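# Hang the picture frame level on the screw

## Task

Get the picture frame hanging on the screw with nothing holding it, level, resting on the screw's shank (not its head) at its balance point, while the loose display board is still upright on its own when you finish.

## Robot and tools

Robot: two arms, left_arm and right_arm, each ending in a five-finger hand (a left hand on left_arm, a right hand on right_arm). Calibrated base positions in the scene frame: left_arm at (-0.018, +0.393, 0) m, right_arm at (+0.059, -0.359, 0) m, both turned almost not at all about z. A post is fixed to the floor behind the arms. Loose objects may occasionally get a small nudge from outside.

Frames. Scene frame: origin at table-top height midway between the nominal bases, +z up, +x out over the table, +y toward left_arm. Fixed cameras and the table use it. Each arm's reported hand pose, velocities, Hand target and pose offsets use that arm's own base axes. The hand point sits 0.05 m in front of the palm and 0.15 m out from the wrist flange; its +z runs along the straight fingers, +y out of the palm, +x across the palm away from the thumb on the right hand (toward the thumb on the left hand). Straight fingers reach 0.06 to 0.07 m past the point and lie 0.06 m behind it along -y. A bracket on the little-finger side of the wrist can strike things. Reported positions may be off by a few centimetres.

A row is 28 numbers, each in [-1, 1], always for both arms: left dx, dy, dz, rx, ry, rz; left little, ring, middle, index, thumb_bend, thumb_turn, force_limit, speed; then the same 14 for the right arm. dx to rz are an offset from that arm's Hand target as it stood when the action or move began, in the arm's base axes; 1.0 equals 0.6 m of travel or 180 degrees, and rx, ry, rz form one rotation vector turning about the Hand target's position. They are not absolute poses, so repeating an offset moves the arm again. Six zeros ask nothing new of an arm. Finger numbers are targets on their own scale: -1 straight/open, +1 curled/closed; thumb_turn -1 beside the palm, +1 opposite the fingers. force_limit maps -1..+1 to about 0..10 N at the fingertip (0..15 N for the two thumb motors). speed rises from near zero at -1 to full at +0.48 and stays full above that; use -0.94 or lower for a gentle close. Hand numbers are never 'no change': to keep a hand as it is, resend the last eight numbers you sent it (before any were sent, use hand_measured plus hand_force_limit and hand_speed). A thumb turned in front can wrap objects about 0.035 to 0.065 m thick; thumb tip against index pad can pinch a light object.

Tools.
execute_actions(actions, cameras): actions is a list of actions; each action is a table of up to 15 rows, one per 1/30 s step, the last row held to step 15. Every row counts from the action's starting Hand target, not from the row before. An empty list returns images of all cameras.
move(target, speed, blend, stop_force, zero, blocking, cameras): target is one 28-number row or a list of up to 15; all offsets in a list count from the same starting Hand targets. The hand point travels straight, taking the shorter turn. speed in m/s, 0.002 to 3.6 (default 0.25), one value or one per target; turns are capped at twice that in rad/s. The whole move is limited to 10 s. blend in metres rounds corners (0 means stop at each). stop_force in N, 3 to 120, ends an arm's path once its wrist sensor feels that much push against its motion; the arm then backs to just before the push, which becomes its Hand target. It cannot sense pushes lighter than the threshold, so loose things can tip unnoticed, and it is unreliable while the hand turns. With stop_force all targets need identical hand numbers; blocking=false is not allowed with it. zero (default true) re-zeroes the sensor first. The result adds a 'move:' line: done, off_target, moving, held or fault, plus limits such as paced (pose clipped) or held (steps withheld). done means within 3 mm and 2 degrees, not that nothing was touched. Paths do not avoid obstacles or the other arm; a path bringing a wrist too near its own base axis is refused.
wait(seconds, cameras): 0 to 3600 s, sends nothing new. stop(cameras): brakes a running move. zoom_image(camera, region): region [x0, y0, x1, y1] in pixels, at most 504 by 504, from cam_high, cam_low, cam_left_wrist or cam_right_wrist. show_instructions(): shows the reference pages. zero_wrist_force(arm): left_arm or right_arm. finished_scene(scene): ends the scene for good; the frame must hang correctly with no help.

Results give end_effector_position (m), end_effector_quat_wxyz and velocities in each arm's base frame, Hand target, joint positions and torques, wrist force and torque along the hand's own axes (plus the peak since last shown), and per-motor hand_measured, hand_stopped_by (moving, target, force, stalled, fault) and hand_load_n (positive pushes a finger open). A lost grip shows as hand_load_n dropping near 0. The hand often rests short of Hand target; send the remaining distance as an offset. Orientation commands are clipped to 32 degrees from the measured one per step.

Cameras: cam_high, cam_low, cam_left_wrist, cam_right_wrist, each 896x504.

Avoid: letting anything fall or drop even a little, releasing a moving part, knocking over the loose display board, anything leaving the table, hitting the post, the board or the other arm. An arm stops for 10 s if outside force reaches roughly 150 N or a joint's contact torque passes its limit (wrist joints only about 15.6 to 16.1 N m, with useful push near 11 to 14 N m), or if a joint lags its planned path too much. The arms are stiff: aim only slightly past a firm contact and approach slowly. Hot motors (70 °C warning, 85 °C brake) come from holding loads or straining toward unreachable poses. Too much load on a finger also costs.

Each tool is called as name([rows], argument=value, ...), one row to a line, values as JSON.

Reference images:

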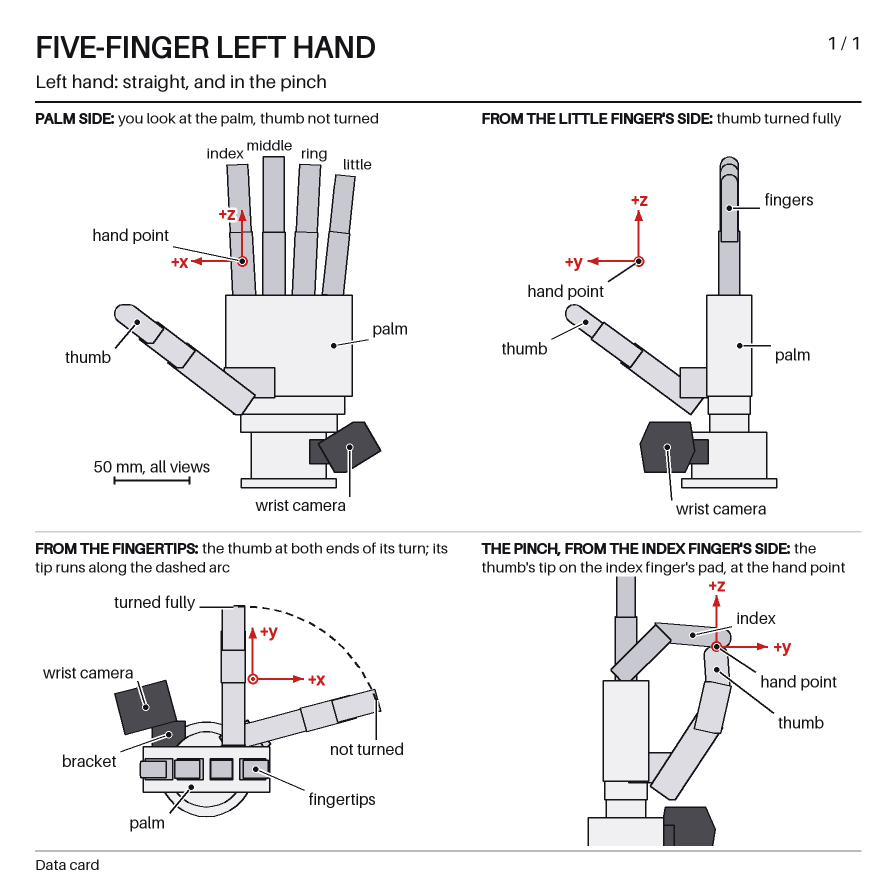

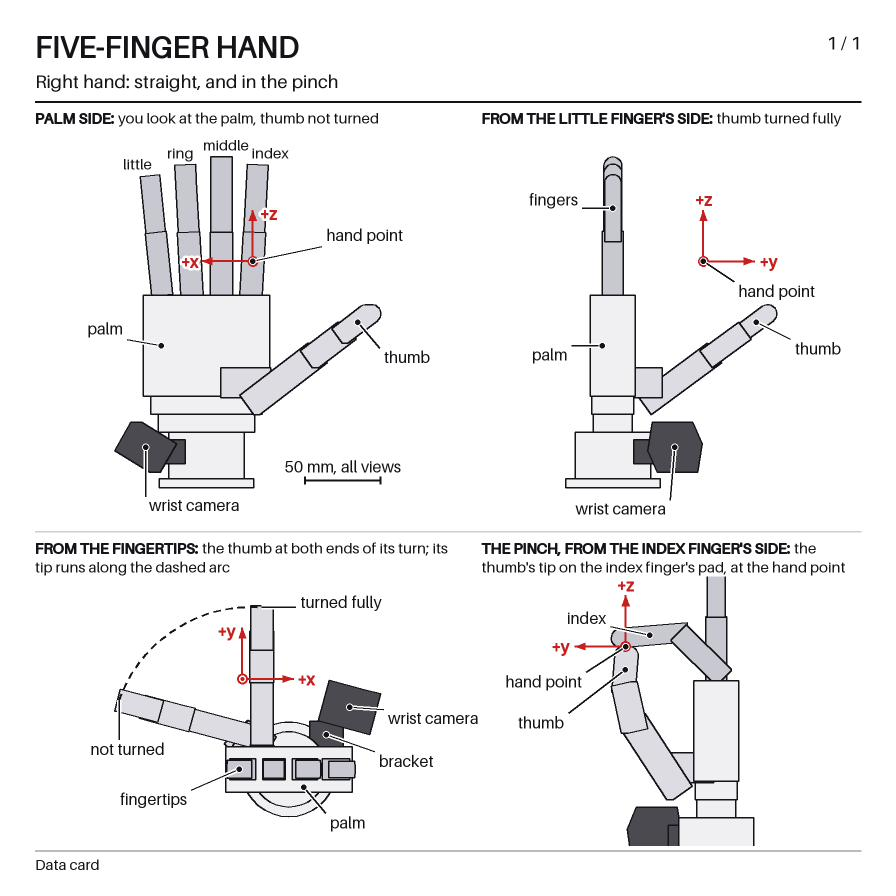

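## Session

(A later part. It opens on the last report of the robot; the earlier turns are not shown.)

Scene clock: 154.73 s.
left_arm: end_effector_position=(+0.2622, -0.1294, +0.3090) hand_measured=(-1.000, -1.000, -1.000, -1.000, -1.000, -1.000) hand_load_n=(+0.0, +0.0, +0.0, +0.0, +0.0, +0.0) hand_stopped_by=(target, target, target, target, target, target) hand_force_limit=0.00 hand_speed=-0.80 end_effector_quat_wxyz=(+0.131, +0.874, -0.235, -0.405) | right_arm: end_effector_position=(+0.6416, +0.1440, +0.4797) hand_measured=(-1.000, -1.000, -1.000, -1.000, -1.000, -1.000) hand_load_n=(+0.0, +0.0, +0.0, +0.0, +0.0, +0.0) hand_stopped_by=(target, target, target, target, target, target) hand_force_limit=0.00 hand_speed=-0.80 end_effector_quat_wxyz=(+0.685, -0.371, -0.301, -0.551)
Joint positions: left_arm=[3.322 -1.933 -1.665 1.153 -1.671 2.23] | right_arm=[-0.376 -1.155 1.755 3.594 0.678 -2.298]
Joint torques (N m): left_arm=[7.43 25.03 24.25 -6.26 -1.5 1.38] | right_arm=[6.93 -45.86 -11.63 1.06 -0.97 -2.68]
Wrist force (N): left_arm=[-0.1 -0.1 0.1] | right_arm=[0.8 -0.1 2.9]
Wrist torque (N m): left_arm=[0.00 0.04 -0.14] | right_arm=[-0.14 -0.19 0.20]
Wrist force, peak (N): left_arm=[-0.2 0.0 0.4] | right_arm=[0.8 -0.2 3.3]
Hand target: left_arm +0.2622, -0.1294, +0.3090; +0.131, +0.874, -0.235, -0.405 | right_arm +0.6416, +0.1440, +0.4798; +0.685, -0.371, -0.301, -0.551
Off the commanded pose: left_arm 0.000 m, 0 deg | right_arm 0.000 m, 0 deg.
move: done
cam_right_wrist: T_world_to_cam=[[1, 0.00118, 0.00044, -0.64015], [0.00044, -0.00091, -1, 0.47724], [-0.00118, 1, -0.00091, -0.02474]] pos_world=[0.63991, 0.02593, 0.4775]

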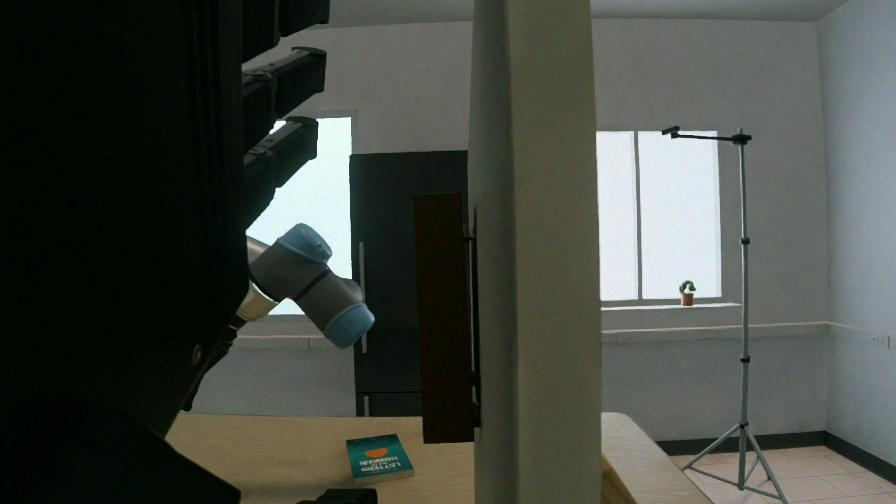

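move([
  [0,0,0,0,0,0,-1,-1,-1,-1,-1,-1,0,-0.8,-0.3,0.08,-0.08,0,0,0,-1,-1,-1,-1,-1,-1,0,-0.8],
  [0,0,0,0,0,0,-1,-1,-1,-1,-1,-1,0,-0.8,-0.3,0.22,-0.18,-0.569,-0.338,-0.503,-1,-1,-1,-1,-1,-1,0,-0.8],
], speed=[0.3,0.6], blend=0.03, cameras=["all"])

Scene clock: 206.63 s.
left_arm: end_effector_position=(+0.2622, -0.1294, +0.3090) hand_measured=(-1.000, -1.000, -1.000, -1.000, -1.000, -1.000) hand_load_n=(+0.0, +0.0, +0.0, +0.0, +0.0, +0.0) hand_stopped_by=(target, target, target, target, target, target) hand_force_limit=0.00 hand_speed=-0.80 end_effector_quat_wxyz=(+0.131, +0.874, -0.235, -0.405) | right_arm: end_effector_position=(+0.4616, +0.2760, +0.3718) hand_measured=(-1.000, -1.000, -1.000, -1.000, -1.000, -1.000) hand_load_n=(+0.0, +0.0, +0.0, +0.0, +0.0, +0.0) hand_stopped_by=(target, target, target, target, target, target) hand_force_limit=0.00 hand_speed=-0.80 end_effector_quat_wxyz=(+0.505, +0.509, +0.495, +0.491)
Joint positions: left_arm=[3.322 -1.933 -1.665 1.153 -1.671 2.23] | right_arm=[0.617 -1.181 2.24 2.093 -2.216 -3.136]
Joint torques (N m): left_arm=[7.3 24.66 23.86 -6.32 -1.34 1.29] | right_arm=[6.48 -24.81 -19.27 -3.3 -1.72 -3.03]
Wrist force (N): left_arm=[0.0 0.1 0.4] | right_arm=[-1.4 0.3 2.3]
Wrist torque (N m): left_arm=[0.01 0.04 -0.15] | right_arm=[-0.16 0.09 0.03]
Wrist force, peak (N): left_arm=[-0.1 0.4 0.3] | right_arm=[0.9 -0.9 3.2]
Hand target: left_arm +0.2622, -0.1294, +0.3090; +0.131, +0.874, -0.235, -0.405 | right_arm +0.4616, +0.2760, +0.3718; +0.505, +0.509, +0.495, +0.491
Off the commanded pose: left_arm 0.000 m, 0 deg | right_arm 0.000 m, 0 deg.
move: done
cam_left_wrist: T_world_to_cam=[[0.40366, 0.74354, -0.53311, 0.14785], [0.82038, -0.5521, -0.14886, -0.2412], [-0.40502, -0.37727, -0.83284, 0.42649]] pos_world=[0.31092, -0.0822, 0.39811]
cam_right_wrist: T_world_to_cam=[[0.01129, 0.21211, 0.97718, -0.42517], [-0.56654, -0.8039, 0.18104, 0.41374], [0.82395, -0.55566, 0.11109, -0.15022]] pos_world=[0.36297, 0.33931, 0.35725]

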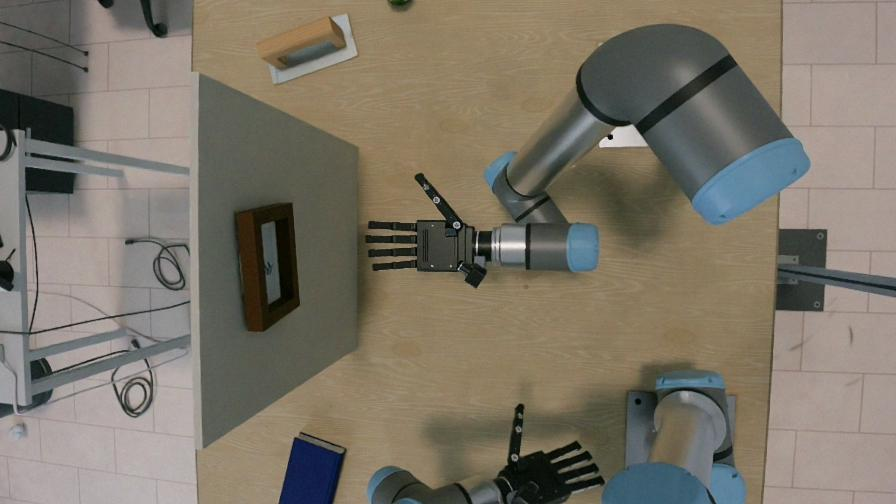

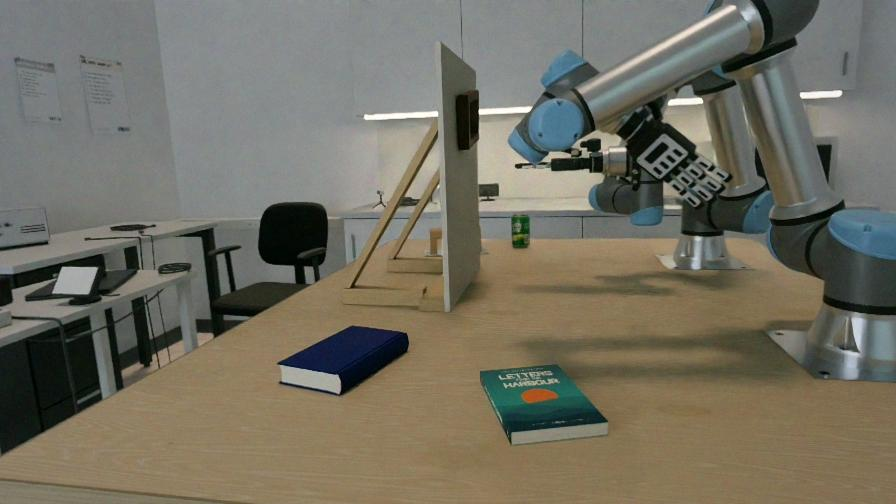

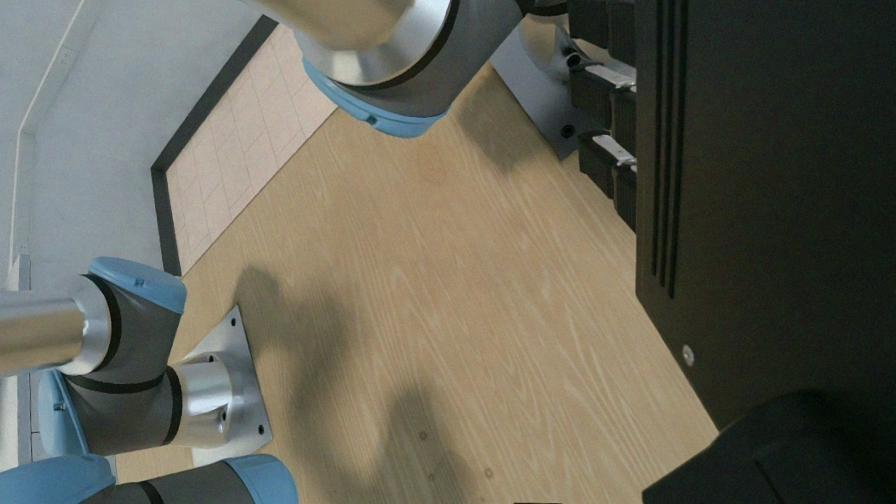

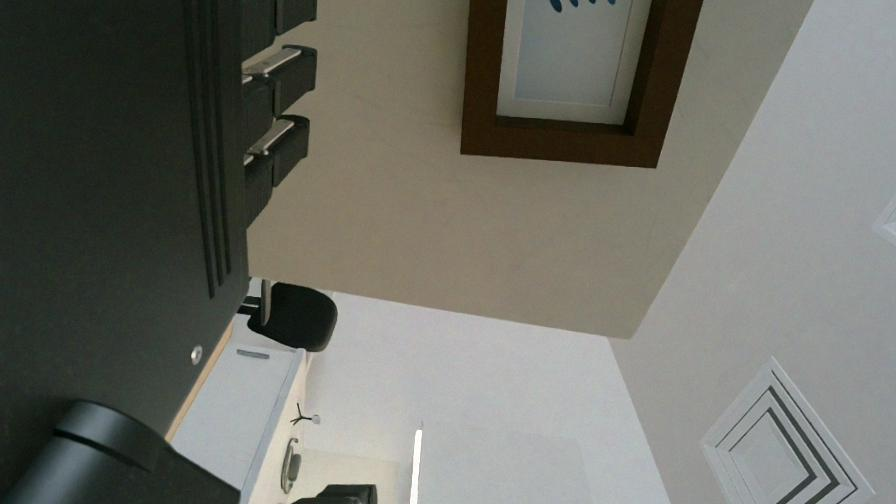

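move(target=[0.383,-0.124,0.268,-0.354,0.448,0.633,-1,-1,-1,-1,-1,-1,0,-0.8,0,0,0,0,0,0,-1,-1,-1,-1,-1,-1,0,-0.8], speed=0.35, cameras=["all"])

Scene clock: 232.30 s.
left_arm: end_effector_position=(+0.4920, -0.2038, +0.4698) hand_measured=(-1.000, -1.000, -1.000, -1.000, -1.000, -1.000) hand_load_n=(+0.0, +0.0, +0.0, +0.0, +0.5, +0.0) hand_stopped_by=(target, target, target, target, target, target) hand_force_limit=0.00 hand_speed=-0.80 end_effector_quat_wxyz=(+0.796, +0.111, +0.481, -0.351) | right_arm: end_effector_position=(+0.4616, +0.2760, +0.3718) hand_measured=(-1.000, -1.000, -1.000, -1.000, -1.000, -1.000) hand_load_n=(+0.0, +0.0, +0.0, +0.0, +0.0, +0.0) hand_stopped_by=(target, target, target, target, target, target) hand_force_limit=0.00 hand_speed=-0.80 end_effector_quat_wxyz=(+0.505, +0.509, +0.495, +0.491)
Joint positions: left_arm=[3.247 -1.117 -2.257 -2.227 -0.948 4.081] | right_arm=[0.617 -1.181 2.24 2.092 -2.216 -3.137]
Joint torques (N m): left_arm=[-6.74 -4.62 30.8 -0.46 -2.42 1.42] | right_arm=[5.42 -23.42 -18.2 -3.43 -2.09 -2.85]
Wrist force (N): left_arm=[-1.3 -0.3 -0.5] | right_arm=[-1.5 0.6 2.1]
Wrist torque (N m): left_arm=[-0.17 0.50 -0.10] | right_arm=[-0.11 0.12 0.04]
Wrist force, peak (N): left_arm=[-0.7 -2.1 -0.5] | right_arm=[-1.6 0.4 2.7]
Hand target: left_arm +0.4920, -0.2038, +0.4698; +0.796, +0.111, +0.481, -0.350 | right_arm +0.4616, +0.2760, +0.3718; +0.505, +0.509, +0.495, +0.491
Off the commanded pose: left_arm 0.000 m, 0 deg | right_arm 0.000 m, 0 deg.
move: done
cam_left_wrist: T_world_to_cam=[[-0.59729, -0.80202, 0.00092, 0.12262], [-0.00226, 0.00053, -1, 0.47038], [0.80202, -0.59729, -0.00213, -0.40346]] pos_world=[0.39788, -0.14289, 0.4694]
cam_right_wrist: T_world_to_cam=[[0.01116, 0.21222, 0.97716, -0.42505], [-0.56668, -0.8038, 0.18104, 0.41377], [0.82386, -0.55576, 0.11129, -0.15021]] pos_world=[0.36297, 0.33931, 0.35715]

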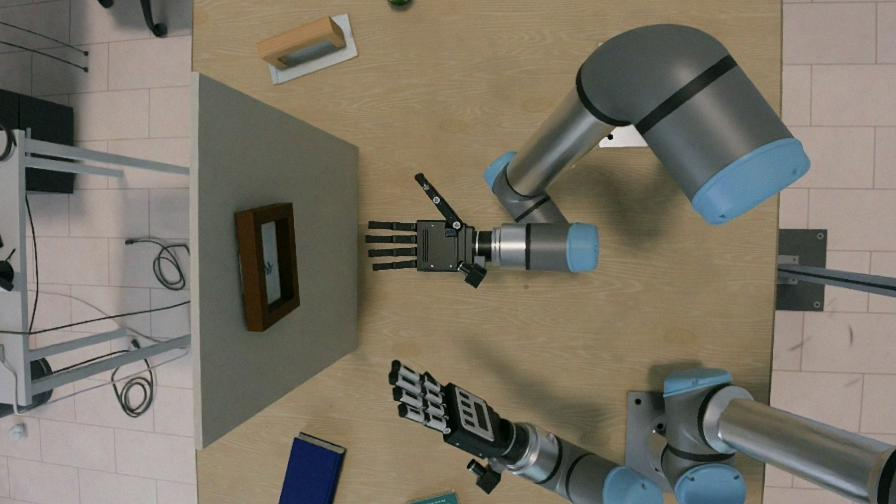

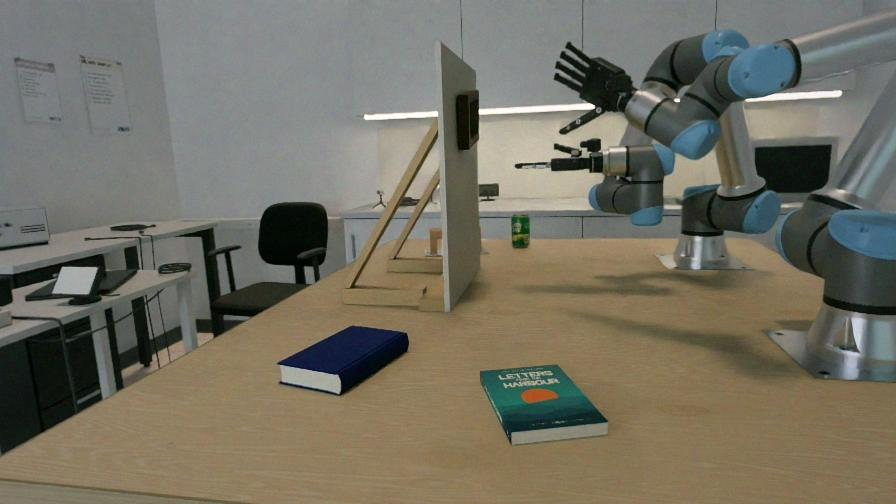

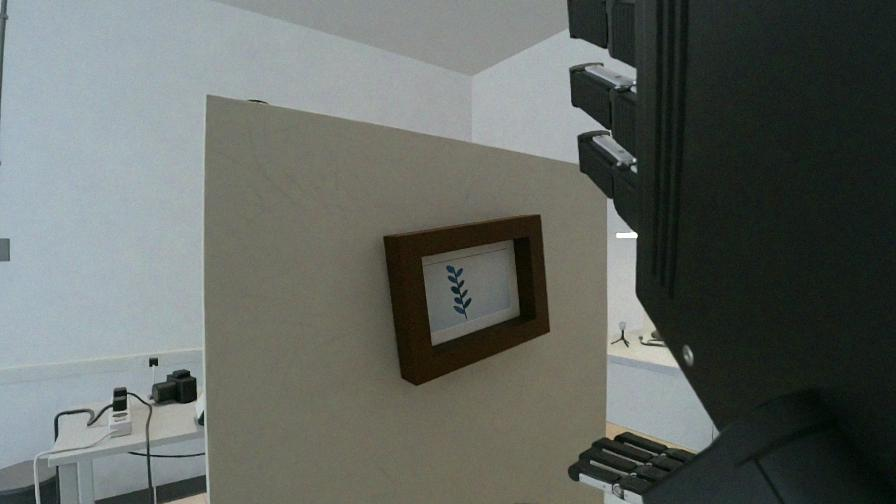

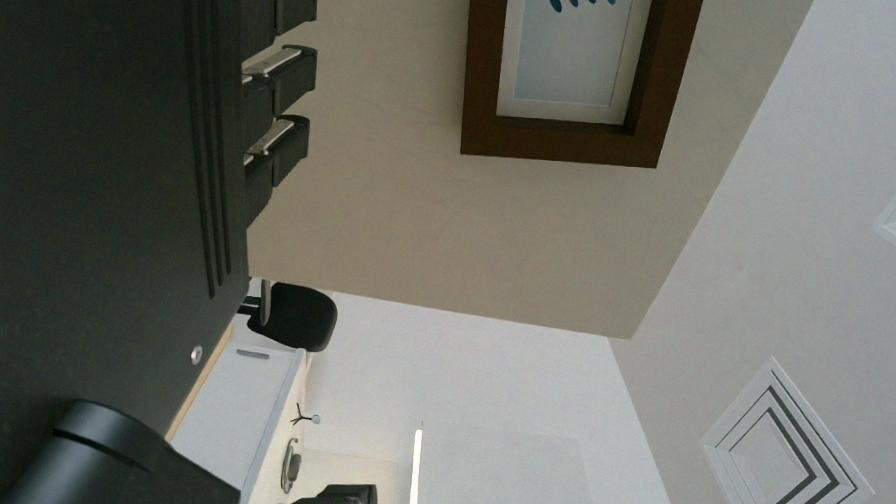

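move(target=[0,0,0,0,0,0,-1,-1,-1,-1,-1,-1,0,-0.8,0.1807,0.0367,0.02,0,0,0,-1,-1,-1,-1,-1,-1,0,-0.8], speed=0.15, cameras=["cam_left_wrist","cam_right_wrist"])

move(target=[0,0,0,0,0,0,-1,-1,-1,-1,-1,-1,0,-0.8,0.05,0,0,0,0,0,-1,-1,-1,-1,-1,-1,0,-0.8], speed=0.005, stop_force=3, cameras=["cam_left_wrist","cam_right_wrist"])

Scene clock: 242.07 s.
left_arm: end_effector_position=(+0.4920, -0.2038, +0.4698) hand_measured=(-1.000, -1.000, -1.000, -1.000, -1.000, -1.000) hand_load_n=(+0.0, +0.0, +0.0, +0.0, +0.0, +0.0) hand_stopped_by=(target, target, target, target, target, target) hand_force_limit=0.00 hand_speed=-0.80 end_effector_quat_wxyz=(+0.796, +0.111, +0.481, -0.350) | right_arm: end_effector_position=(+0.5700, +0.2980, +0.3838) hand_measured=(-1.000, -1.000, -1.000, -1.000, -1.000, -1.000) hand_load_n=(+0.0, +0.0, +0.0, +0.0, +0.0, +0.0) hand_stopped_by=(target, target, target, target, target, target) hand_force_limit=0.00 hand_speed=-0.80 end_effector_quat_wxyz=(+0.505, +0.509, +0.495, +0.491)
Joint positions: left_arm=[3.247 -1.117 -2.256 -2.227 -0.948 4.081] | right_arm=[0.518 -1.072 1.983 2.239 -2.117 -3.138]
Joint torques (N m): left_arm=[-6.64 -4.95 31.19 -0.57 -2.29 1.44] | right_arm=[-7.87 -31.74 -19.76 0.85 2.24 -1.19]
Wrist force (N): left_arm=[-1.3 -0.1 -0.9] | right_arm=[-1.2 0.4 2.2]
Wrist torque (N m): left_arm=[-0.12 0.48 -0.10] | right_arm=[-0.11 0.09 0.05]
Wrist force, peak (N): left_arm=[-1.8 -0.2 -0.5] | right_arm=[-1.8 0.2 2.8]
Hand target: left_arm +0.4920, -0.2038, +0.4698; +0.796, +0.111, +0.481, -0.350 | right_arm +0.5701, +0.2980, +0.3838; +0.505, +0.509, +0.495, +0.491
Off the commanded pose: left_arm 0.000 m, 0 deg | right_arm 0.000 m, 0 deg.
move: done
cam_left_wrist: T_world_to_cam=[[-0.59725, -0.80206, 0.00093, 0.12259], [-0.00226, 0.00053, -1, 0.47038], [0.80206, -0.59725, -0.00213, -0.40346]] pos_world=[0.39788, -0.14289, 0.4694]
cam_right_wrist: T_world_to_cam=[[0.01116, 0.21222, 0.97716, -0.44266], [-0.56668, -0.8038, 0.18104, 0.49071], [0.82386, -0.55576, 0.11129, -0.22863]] pos_world=[0.47137, 0.36131, 0.36915]

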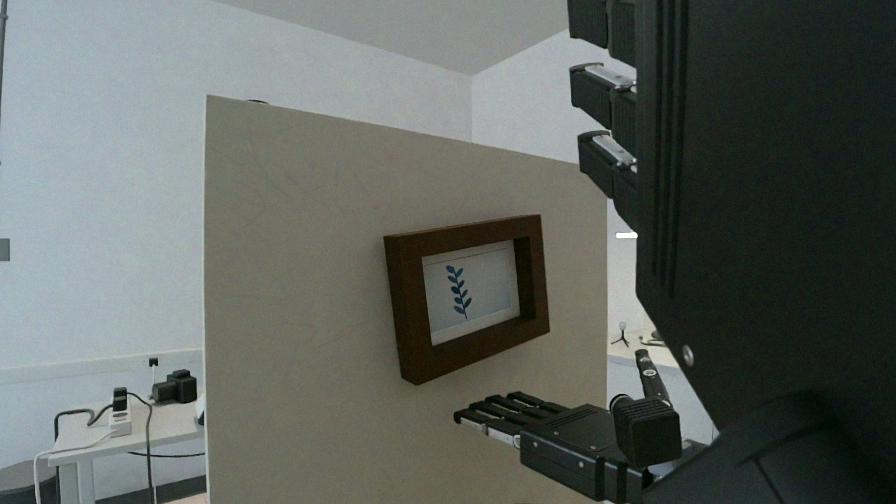

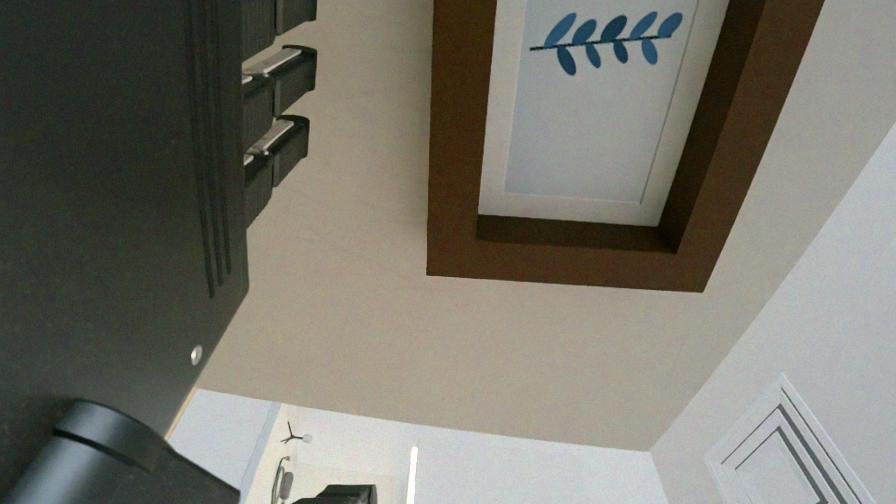

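Scene clock: 246.70 s.
left_arm: end_effector_position=(+0.4920, -0.2038, +0.4698) hand_measured=(-1.000, -1.000, -1.000, -1.000, -1.000, -1.000) hand_load_n=(+0.0, +0.0, +0.0, +0.0, +0.0, +0.0) hand_stopped_by=(target, target, target, target, target, target) hand_force_limit=0.00 hand_speed=-0.80 end_effector_quat_wxyz=(+0.796, +0.111, +0.481, -0.350) | right_arm: end_effector_position=(+0.5874, +0.2980, +0.3838) hand_measured=(-1.000, -1.000, -1.000, -1.000, -1.000, -1.000) hand_load_n=(+0.0, +0.0, +0.0, +0.0, +0.0, +0.0) hand_stopped_by=(target, target, target, target, target, target) hand_force_limit=0.00 hand_speed=-0.80 end_effector_quat_wxyz=(+0.505, +0.509, +0.495, +0.491)
Joint positions: left_arm=[3.247 -1.117 -2.256 -2.227 -0.948 4.081] | right_arm=[0.499 -1.052 1.946 2.256 -2.098 -3.138]
Joint torques (N m): left_arm=[-6.43 -4.62 30.87 -0.47 -2.27 1.39] | right_arm=[5.51 -45.88 -7.96 -2.45 -1.67 -2.62]
Wrist force (N): left_arm=[-1.3 0.2 -0.8] | right_arm=[-1.4 0.4 -2.2]
Wrist torque (N m): left_arm=[-0.08 0.49 -0.11] | right_arm=[0.15 0.20 0.03]
Wrist force, peak (N): left_arm=[-1.7 0.1 -0.6] | right_arm=[-1.4 -0.7 -5.4]
Hand target: left_arm +0.4920, -0.2038, +0.4698; +0.796, +0.111, +0.481, -0.350 | right_arm +0.5874, +0.2980, +0.3838; +0.505, +0.509, +0.495, +0.491 (not the last commanded pose)
Off the commanded pose: left_arm 0.000 m, 0 deg | right_arm 0.013 m, 0 deg.
move: contact (right_arm)
cam_left_wrist: T_world_to_cam=[[-0.59725, -0.80206, 0.00093, 0.12259], [-0.00226, 0.00053, -1, 0.47038], [0.80206, -0.59725, -0.00213, -0.40346]] pos_world=[0.39788, -0.14289, 0.4694]
cam_right_wrist: T_world_to_cam=[[0.01116, 0.21222, 0.97716, -0.44285], [-0.56668, -0.8038, 0.18104, 0.50057], [0.82386, -0.55576, 0.11129, -0.24296]] pos_world=[0.48878, 0.36131, 0.36915]

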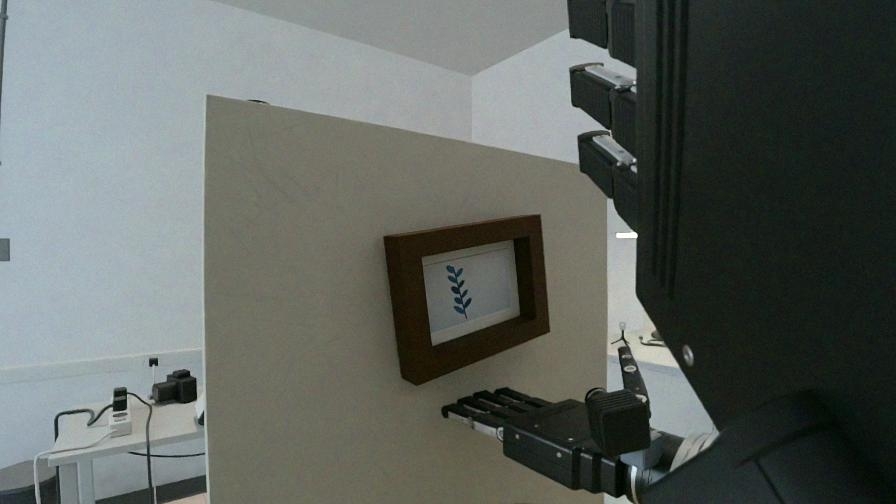

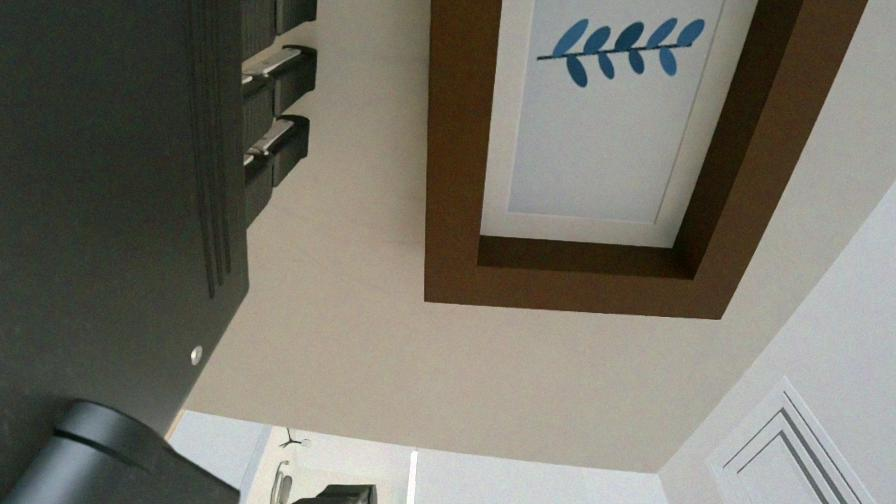

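move(target=[0,0,0,0,0,0,-1,-1,-1,-1,-1,-1,0,-0.8,-0.0042,0,0,0,0,0,-1,-1,-1,-1,-1,-1,0,-0.8], speed=0.02)

move(target=[0,0,0,0,0,0,-1,-1,-1,-1,-1,-1,0,-0.8,0,0,0.046,0,0,0,-1,-1,-1,-1,-1,-1,0,-0.8], speed=0.03, cameras=["cam_left_wrist","cam_high"])

zoom_image(camera="cam_left_wrist", region=[360, 190, 620, 430])

Scene clock: 252.97 s.
left_arm: end_effector_position=(+0.4920, -0.2038, +0.4698) hand_measured=(-1.000, -1.000, -1.000, -1.000, -1.000, -1.000) hand_load_n=(+0.0, +0.0, +0.0, +0.0, +0.0, +0.0) hand_stopped_by=(target, target, target, target, target, target) hand_force_limit=0.00 hand_speed=-0.80 end_effector_quat_wxyz=(+0.796, +0.111, +0.481, -0.350) | right_arm: end_effector_position=(+0.5849, +0.2980, +0.3838) hand_measured=(-1.000, -1.000, -1.000, -1.000, -1.000, -1.000) hand_load_n=(+0.0, +0.0, +0.0, +0.0, +0.0, +0.0) hand_stopped_by=(target, target, target, target, target, target) hand_force_limit=0.00 hand_speed=-0.80 end_effector_quat_wxyz=(+0.505, +0.509, +0.495, +0.491)
Joint positions: left_arm=[3.247 -1.117 -2.256 -2.227 -0.948 4.081] | right_arm=[0.502 -1.055 1.951 2.254 -2.101 -3.138]
Joint torques (N m): left_arm=[-5.91 -4.68 31.12 -0.46 -2.3 1.34] | right_arm=[6.14 -46.15 -5.99 -3.41 -1.52 -1.48]
Wrist force (N): left_arm=[-1.5 -0.3 -0.4] | right_arm=[-1.3 0.4 2.2]
Wrist torque (N m): left_arm=[-0.17 0.53 -0.11] | right_arm=[-0.10 0.08 0.04]
Wrist force, peak (N): left_arm=[-1.6 -0.2 -0.8] | right_arm=[-1.4 0.4 -2.6]
Hand target: left_arm +0.4920, -0.2038, +0.4698; +0.796, +0.111, +0.481, -0.350 | right_arm +0.5849, +0.2980, +0.3838; +0.505, +0.509, +0.495, +0.491
Off the commanded pose: left_arm 0.000 m, 0 deg | right_arm 0.000 m, 0 deg.
move: done

Scene clock: 254.27 s.
left_arm: end_effector_position=(+0.4920, -0.2038, +0.4698) hand_measured=(-1.000, -1.000, -1.000, -1.000, -1.000, -1.000) hand_load_n=(+0.0, +0.0, +0.0, +0.0, +0.0, +0.0) hand_stopped_by=(target, target, target, target, target, target) hand_force_limit=0.00 hand_speed=-0.80 end_effector_quat_wxyz=(+0.796, +0.111, +0.481, -0.350) | right_arm: end_effector_position=(+0.5849, +0.2980, +0.4113) hand_measured=(-1.000, -1.000, -1.000, -1.000, -1.000, -1.000) hand_load_n=(+0.0, +0.0, +0.0, +0.0, +0.0, +0.0) hand_stopped_by=(target, target, target, target, target, target) hand_force_limit=0.00 hand_speed=-0.80 end_effector_quat_wxyz=(+0.505, +0.509, +0.495, +0.491)
Joint positions: left_arm=[3.247 -1.117 -2.256 -2.227 -0.948 4.081] | right_arm=[0.502 -1.108 1.938 2.32 -2.101 -3.138]
Joint torques (N m): left_arm=[-6.14 -4.23 30.86 -0.4 -2.28 1.31] | right_arm=[6.55 -45.83 -23.67 0.54 -1.3 -0.81]
Wrist force (N): left_arm=[-1.5 -0.1 -0.6] | right_arm=[-1.3 0.3 2.3]
Wrist torque (N m): left_arm=[-0.13 0.53 -0.11] | right_arm=[-0.17 0.10 0.03]
Wrist force, peak (N): left_arm=[-1.7 0.1 -0.6] | right_arm=[-1.2 0.0 2.6]
Hand target: left_arm +0.4920, -0.2038, +0.4698; +0.796, +0.111, +0.481, -0.350 | right_arm +0.5849, +0.2980, +0.4114; +0.505, +0.509, +0.495, +0.491
Off the commanded pose: left_arm 0.000 m, 0 deg | right_arm 0.000 m, 0 deg.
move: done
cam_left_wrist: T_world_to_cam=[[-0.59725, -0.80206, 0.00093, 0.12259], [-0.00226, 0.00053, -1, 0.47038], [0.80206, -0.59725, -0.00213, -0.40346]] pos_world=[0.39788, -0.14289, 0.4694]
Images, in order (width x height): cam_high 896x504, cam_left_wrist 896x504.

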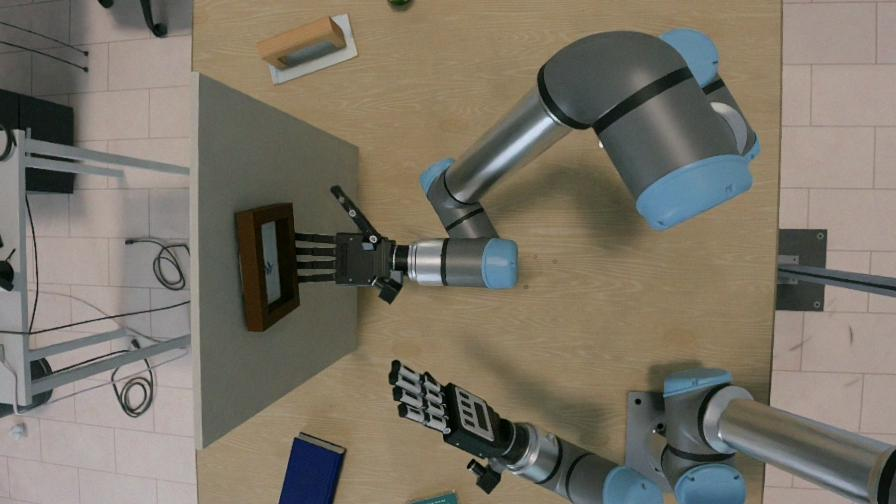

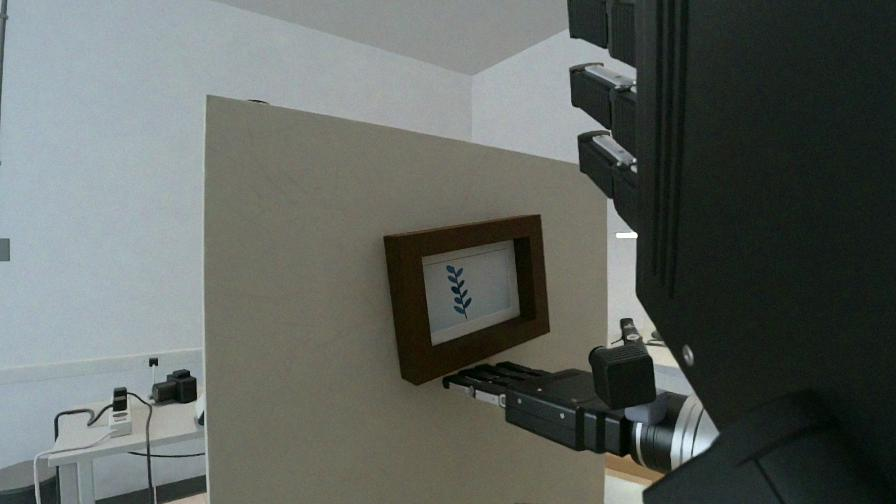

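Scaled by 1.938 from the camera's image (finer frame: 1280x720).

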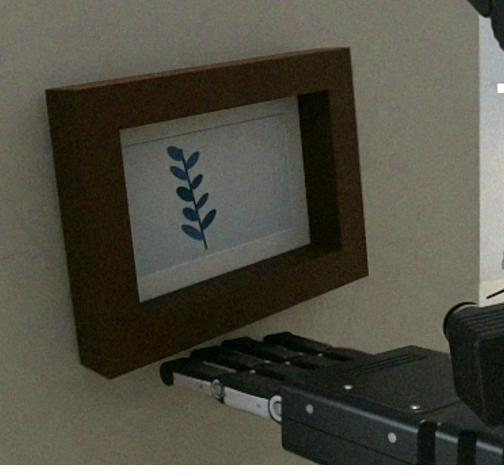

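zero_wrist_force(arm="right_arm")

move(target=[0,0,0,0,0,0,-1,-1,-1,-1,-1,-1,0,-0.8,0,0,0.013,0,0,0,-1,-1,-1,-1,-1,-1,0,-0.8], speed=0.01, cameras=["cam_left_wrist"])

zoom_image(camera="cam_left_wrist", region=[360, 190, 620, 430])

Wrist force sensor zeroed.

Scene clock: 258.33 s.
left_arm: end_effector_position=(+0.4920, -0.2038, +0.4698) hand_measured=(-1.000, -1.000, -1.000, -1.000, -1.000, -1.000) hand_load_n=(+0.0, +0.0, +0.0, +0.0, +0.0, +0.0) hand_stopped_by=(target, target, target, target, target, target) hand_force_limit=0.00 hand_speed=-0.80 end_effector_quat_wxyz=(+0.796, +0.111, +0.481, -0.350) | right_arm: end_effector_position=(+0.5849, +0.2980, +0.4191) hand_measured=(-1.000, -1.000, -1.000, -1.000, -1.000, -1.000) hand_load_n=(+0.0, +0.0, +0.0, +0.0, +0.0, +0.0) hand_stopped_by=(target, target, target, target, target, target) hand_force_limit=0.00 hand_speed=-0.80 end_effector_quat_wxyz=(+0.505, +0.509, +0.495, +0.491)
Joint positions: left_arm=[3.247 -1.117 -2.256 -2.227 -0.948 4.081] | right_arm=[0.502 -1.122 1.933 2.339 -2.101 -3.138]
Joint torques (N m): left_arm=[-6.17 -3.91 31.48 -0.35 -2.24 1.3] | right_arm=[5.91 -44.13 -23.7 0.61 -1.31 1.38]
Wrist force (N, zeroed by zero_wrist_force on right_arm): left_arm=[-1.3 -0.3 -0.4] | right_arm=[0.1 0.4 -0.1]
Wrist torque (N m, zeroed by zero_wrist_force on right_arm): left_arm=[-0.17 0.49 -0.10] | right_arm=[0.13 0.01 0.02]
Wrist force, peak (N, zeroed by zero_wrist_force on right_arm): left_arm=[-1.7 0.2 -0.7] | right_arm=[0.1 -1.0 0.0]
Hand target: left_arm +0.4920, -0.2038, +0.4698; +0.796, +0.111, +0.481, -0.350 | right_arm +0.5849, +0.2980, +0.4192; +0.505, +0.509, +0.495, +0.491
Off the commanded pose: left_arm 0.000 m, 0 deg | right_arm 0.000 m, 0 deg.
move: done
cam_left_wrist: T_world_to_cam=[[-0.59725, -0.80206, 0.00093, 0.12259], [-0.00226, 0.00053, -1, 0.47038], [0.80206, -0.59725, -0.00213, -0.40346]] pos_world=[0.39788, -0.14289, 0.4694]

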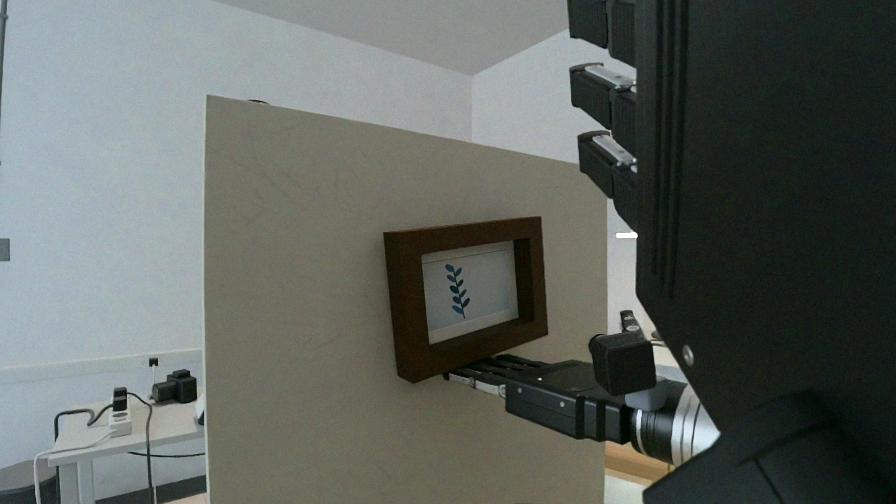

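Scaled by 1.938 from the camera's image (finer frame: 1280x720).

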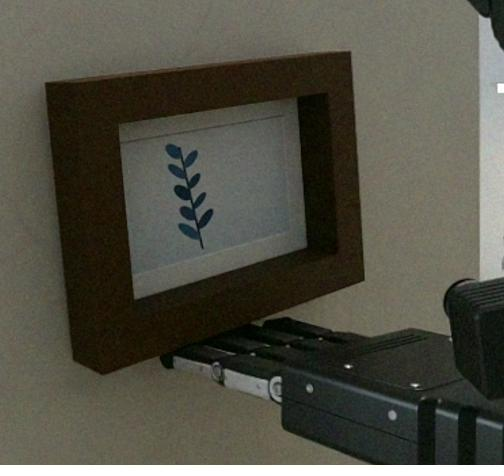

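move(target=[0,0,0,0,0,0,-1,-1,-1,-1,-1,-1,0,-0.8,0,0,0.0075,0,0,0,-1,-1,-1,-1,-1,-1,0,-0.8], speed=0.01, cameras=["cam_left_wrist"])

zoom_image(camera="cam_left_wrist", region=[360, 190, 620, 430])

Scene clock: 261.47 s.
left_arm: end_effector_position=(+0.4920, -0.2038, +0.4698) hand_measured=(-1.000, -1.000, -1.000, -1.000, -1.000, -1.000) hand_load_n=(+0.0, +0.0, +0.0, +0.0, +0.0, +0.0) hand_stopped_by=(target, target, target, target, target, target) hand_force_limit=0.00 hand_speed=-0.80 end_effector_quat_wxyz=(+0.796, +0.111, +0.481, -0.350) | right_arm: end_effector_position=(+0.5849, +0.2980, +0.4236) hand_measured=(-1.000, -1.000, -1.000, -1.000, -1.000, -1.000) hand_load_n=(+0.5, +0.0, +0.0, +0.0, +0.0, +0.0) hand_stopped_by=(target, target, target, target, target, target) hand_force_limit=0.00 hand_speed=-0.80 end_effector_quat_wxyz=(+0.505, +0.509, +0.495, +0.491)
Joint positions: left_arm=[3.247 -1.117 -2.256 -2.227 -0.948 4.081] | right_arm=[0.502 -1.13 1.93 2.35 -2.101 -3.138]
Joint torques (N m): left_arm=[-6.03 -4 30.69 -0.31 -2.11 1.22] | right_arm=[6.32 -45.31 -24.87 -0.14 -1.3 0.66]
Wrist force (N, zeroed by zero_wrist_force on right_arm): left_arm=[-1.4 0.1 -0.6] | right_arm=[0.8 -2.2 -0.3]
Wrist torque (N m, zeroed by zero_wrist_force on right_arm): left_arm=[-0.11 0.51 -0.11] | right_arm=[0.03 0.00 -0.09]
Wrist force, peak (N, zeroed by zero_wrist_force on right_arm): left_arm=[-1.7 0.2 -0.7] | right_arm=[0.6 -2.3 -0.5]
Hand target: left_arm +0.4920, -0.2038, +0.4698; +0.796, +0.111, +0.481, -0.350 | right_arm +0.5849, +0.2980, +0.4237; +0.505, +0.509, +0.495, +0.491
Off the commanded pose: left_arm 0.000 m, 0 deg | right_arm 0.000 m, 0 deg.
move: done
cam_left_wrist: T_world_to_cam=[[-0.59725, -0.80206, 0.00093, 0.12259], [-0.00226, 0.00053, -1, 0.47038], [0.80206, -0.59725, -0.00213, -0.40346]] pos_world=[0.39788, -0.14289, 0.4694]

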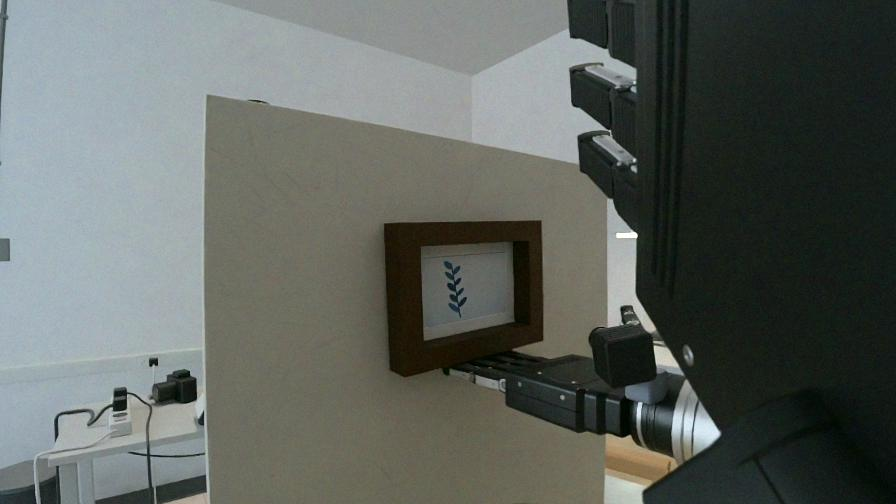

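Scaled by 1.938 from the camera's image (finer frame: 1280x720).

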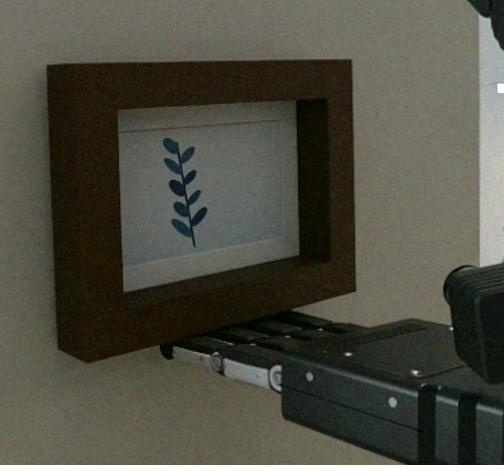

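move(target=[0,0,0,0,0,0,-1,-1,-1,-1,-1,-1,0,-0.8,0,0,0.005,0,0,0,-1,-1,-1,-1,-1,-1,0,-0.8], speed=0.01, cameras=["cam_left_wrist"])

zoom_image(camera="cam_left_wrist", region=[360, 190, 620, 430])

Scene clock: 267.20 s.
left_arm: end_effector_position=(+0.4920, -0.2038, +0.4698) hand_measured=(-1.000, -1.000, -1.000, -1.000, -1.000, -1.000) hand_load_n=(+0.0, +0.0, +0.0, +0.0, +0.0, +0.0) hand_stopped_by=(target, target, target, target, target, target) hand_force_limit=0.00 hand_speed=-0.80 end_effector_quat_wxyz=(+0.796, +0.111, +0.481, -0.350) | right_arm: end_effector_position=(+0.5849, +0.2980, +0.4266) hand_measured=(-1.000, -1.000, -1.000, -1.000, -1.000, -1.000) hand_load_n=(+0.0, +0.0, +0.0, +0.0, +0.0, +0.0) hand_stopped_by=(target, target, target, target, target, target) hand_force_limit=0.00 hand_speed=-0.80 end_effector_quat_wxyz=(+0.505, +0.509, +0.495, +0.491)
Joint positions: left_arm=[3.247 -1.117 -2.256 -2.227 -0.948 4.081] | right_arm=[0.502 -1.136 1.928 2.358 -2.101 -3.138]
Joint torques (N m): left_arm=[-5.78 -4.06 30.72 -0.19 -2.15 1.32] | right_arm=[5.01 -43.78 -25.71 -0.01 -1.09 0.52]
Wrist force (N, zeroed by zero_wrist_force on right_arm): left_arm=[-1.4 0.1 -0.7] | right_arm=[1.1 -2.4 -0.2]
Wrist torque (N m, zeroed by zero_wrist_force on right_arm): left_arm=[-0.11 0.51 -0.11] | right_arm=[-0.01 -0.04 -0.08]
Wrist force, peak (N, zeroed by zero_wrist_force on right_arm): left_arm=[-1.7 -0.3 -0.7] | right_arm=[1.1 -2.5 0.0]
Hand target: left_arm +0.4920, -0.2038, +0.4698; +0.796, +0.111, +0.481, -0.350 | right_arm +0.5849, +0.2980, +0.4267; +0.505, +0.509, +0.495, +0.491
Off the commanded pose: left_arm 0.000 m, 0 deg | right_arm 0.000 m, 0 deg.
move: done
cam_left_wrist: T_world_to_cam=[[-0.59725, -0.80206, 0.00093, 0.12259], [-0.00226, 0.00053, -1, 0.47038], [0.80206, -0.59725, -0.00213, -0.40346]] pos_world=[0.39788, -0.14289, 0.4694]

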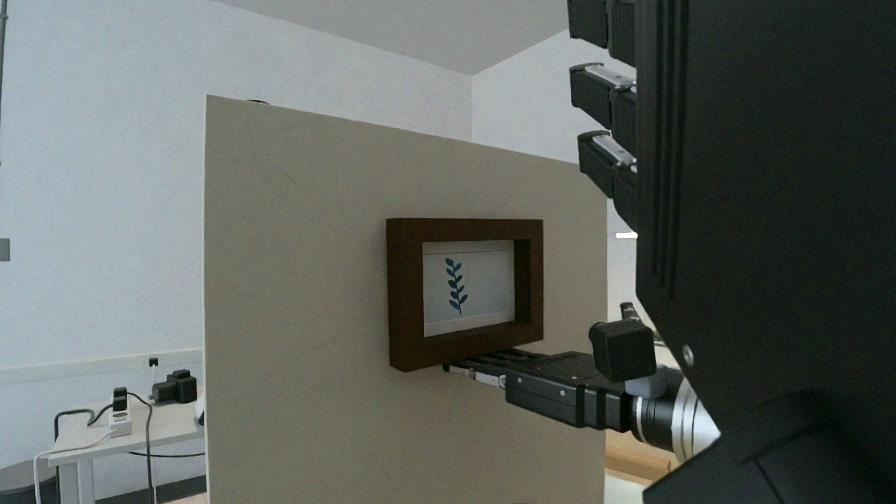

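Scaled by 1.938 from the camera's image (finer frame: 1280x720).

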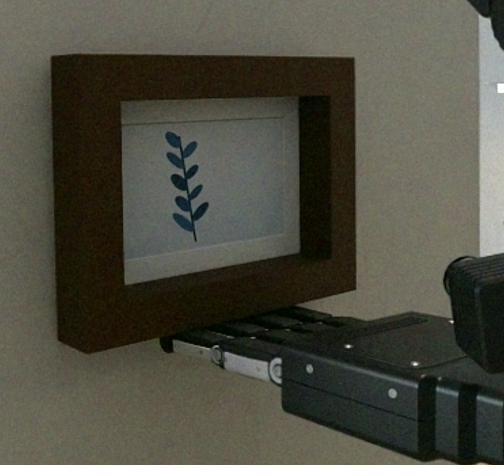

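move(target=[0,0,0,0,0,0,-1,-1,-1,-1,-1,-1,0,-0.8,0,0,0.0035,0,0,0,-1,-1,-1,-1,-1,-1,0,-0.8], speed=0.01, cameras=["cam_left_wrist"])

zoom_image(camera="cam_left_wrist", region=[360, 190, 620, 430])

Scene clock: 276.53 s.
left_arm: end_effector_position=(+0.4920, -0.2038, +0.4698) hand_measured=(-1.000, -1.000, -1.000, -1.000, -1.000, -1.000) hand_load_n=(+0.0, +0.0, +0.0, +0.0, +0.0, +0.0) hand_stopped_by=(target, target, target, target, target, target) hand_force_limit=0.00 hand_speed=-0.80 end_effector_quat_wxyz=(+0.796, +0.111, +0.481, -0.350) | right_arm: end_effector_position=(+0.5849, +0.2980, +0.4287) hand_measured=(-1.000, -1.000, -1.000, -1.000, -1.000, -1.000) hand_load_n=(+0.0, +0.0, +0.0, +0.0, +0.0, +0.0) hand_stopped_by=(target, target, target, target, target, target) hand_force_limit=0.00 hand_speed=-0.80 end_effector_quat_wxyz=(+0.505, +0.509, +0.495, +0.491)
Joint positions: left_arm=[3.247 -1.117 -2.256 -2.227 -0.948 4.081] | right_arm=[0.502 -1.139 1.927 2.363 -2.101 -3.138]
Joint torques (N m): left_arm=[-5.23 -3.56 30.57 -0.2 -2.05 1.29] | right_arm=[5.14 -45.51 -24.89 0.34 -1.21 0.35]
Wrist force (N, zeroed by zero_wrist_force on right_arm): left_arm=[-1.3 0.0 -0.6] | right_arm=[-0.4 -2.2 -0.2]
Wrist torque (N m, zeroed by zero_wrist_force on right_arm): left_arm=[-0.12 0.49 -0.11] | right_arm=[0.08 0.05 -0.06]
Wrist force, peak (N, zeroed by zero_wrist_force on right_arm): left_arm=[-1.7 -0.1 -0.6] | right_arm=[1.0 -2.8 0.0]
Hand target: left_arm +0.4920, -0.2038, +0.4698; +0.796, +0.111, +0.481, -0.350 | right_arm +0.5849, +0.2980, +0.4288; +0.505, +0.509, +0.495, +0.491
Off the commanded pose: left_arm 0.000 m, 0 deg | right_arm 0.000 m, 0 deg.
move: done
cam_left_wrist: T_world_to_cam=[[-0.59725, -0.80206, 0.00093, 0.12259], [-0.00226, 0.00053, -1, 0.47038], [0.80206, -0.59725, -0.00213, -0.40346]] pos_world=[0.39788, -0.14289, 0.4694]

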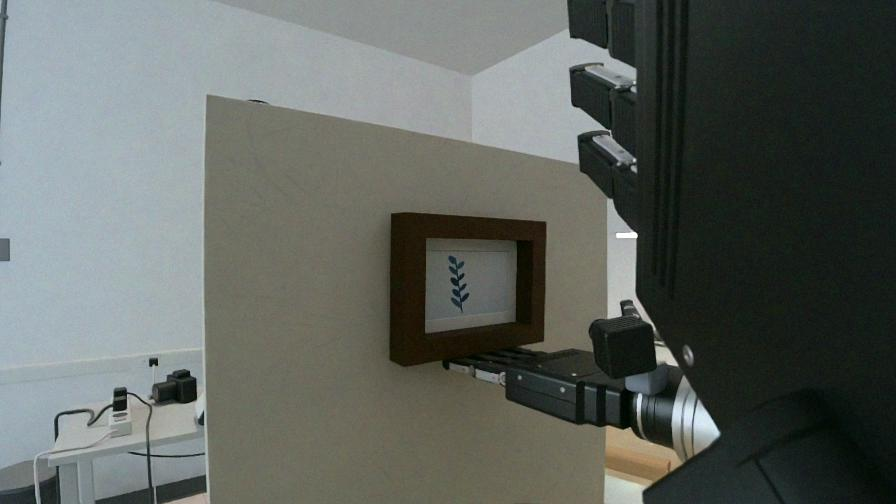

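Scaled by 1.938 from the camera's image (finer frame: 1280x720).

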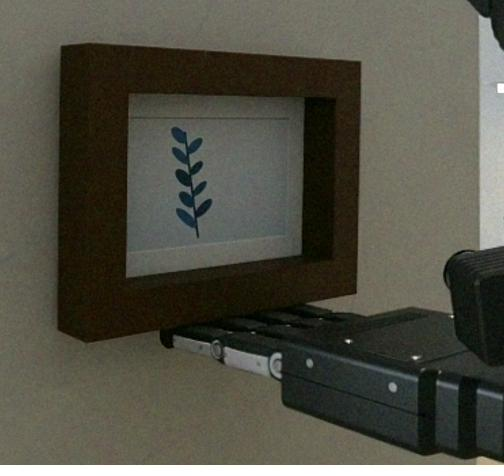

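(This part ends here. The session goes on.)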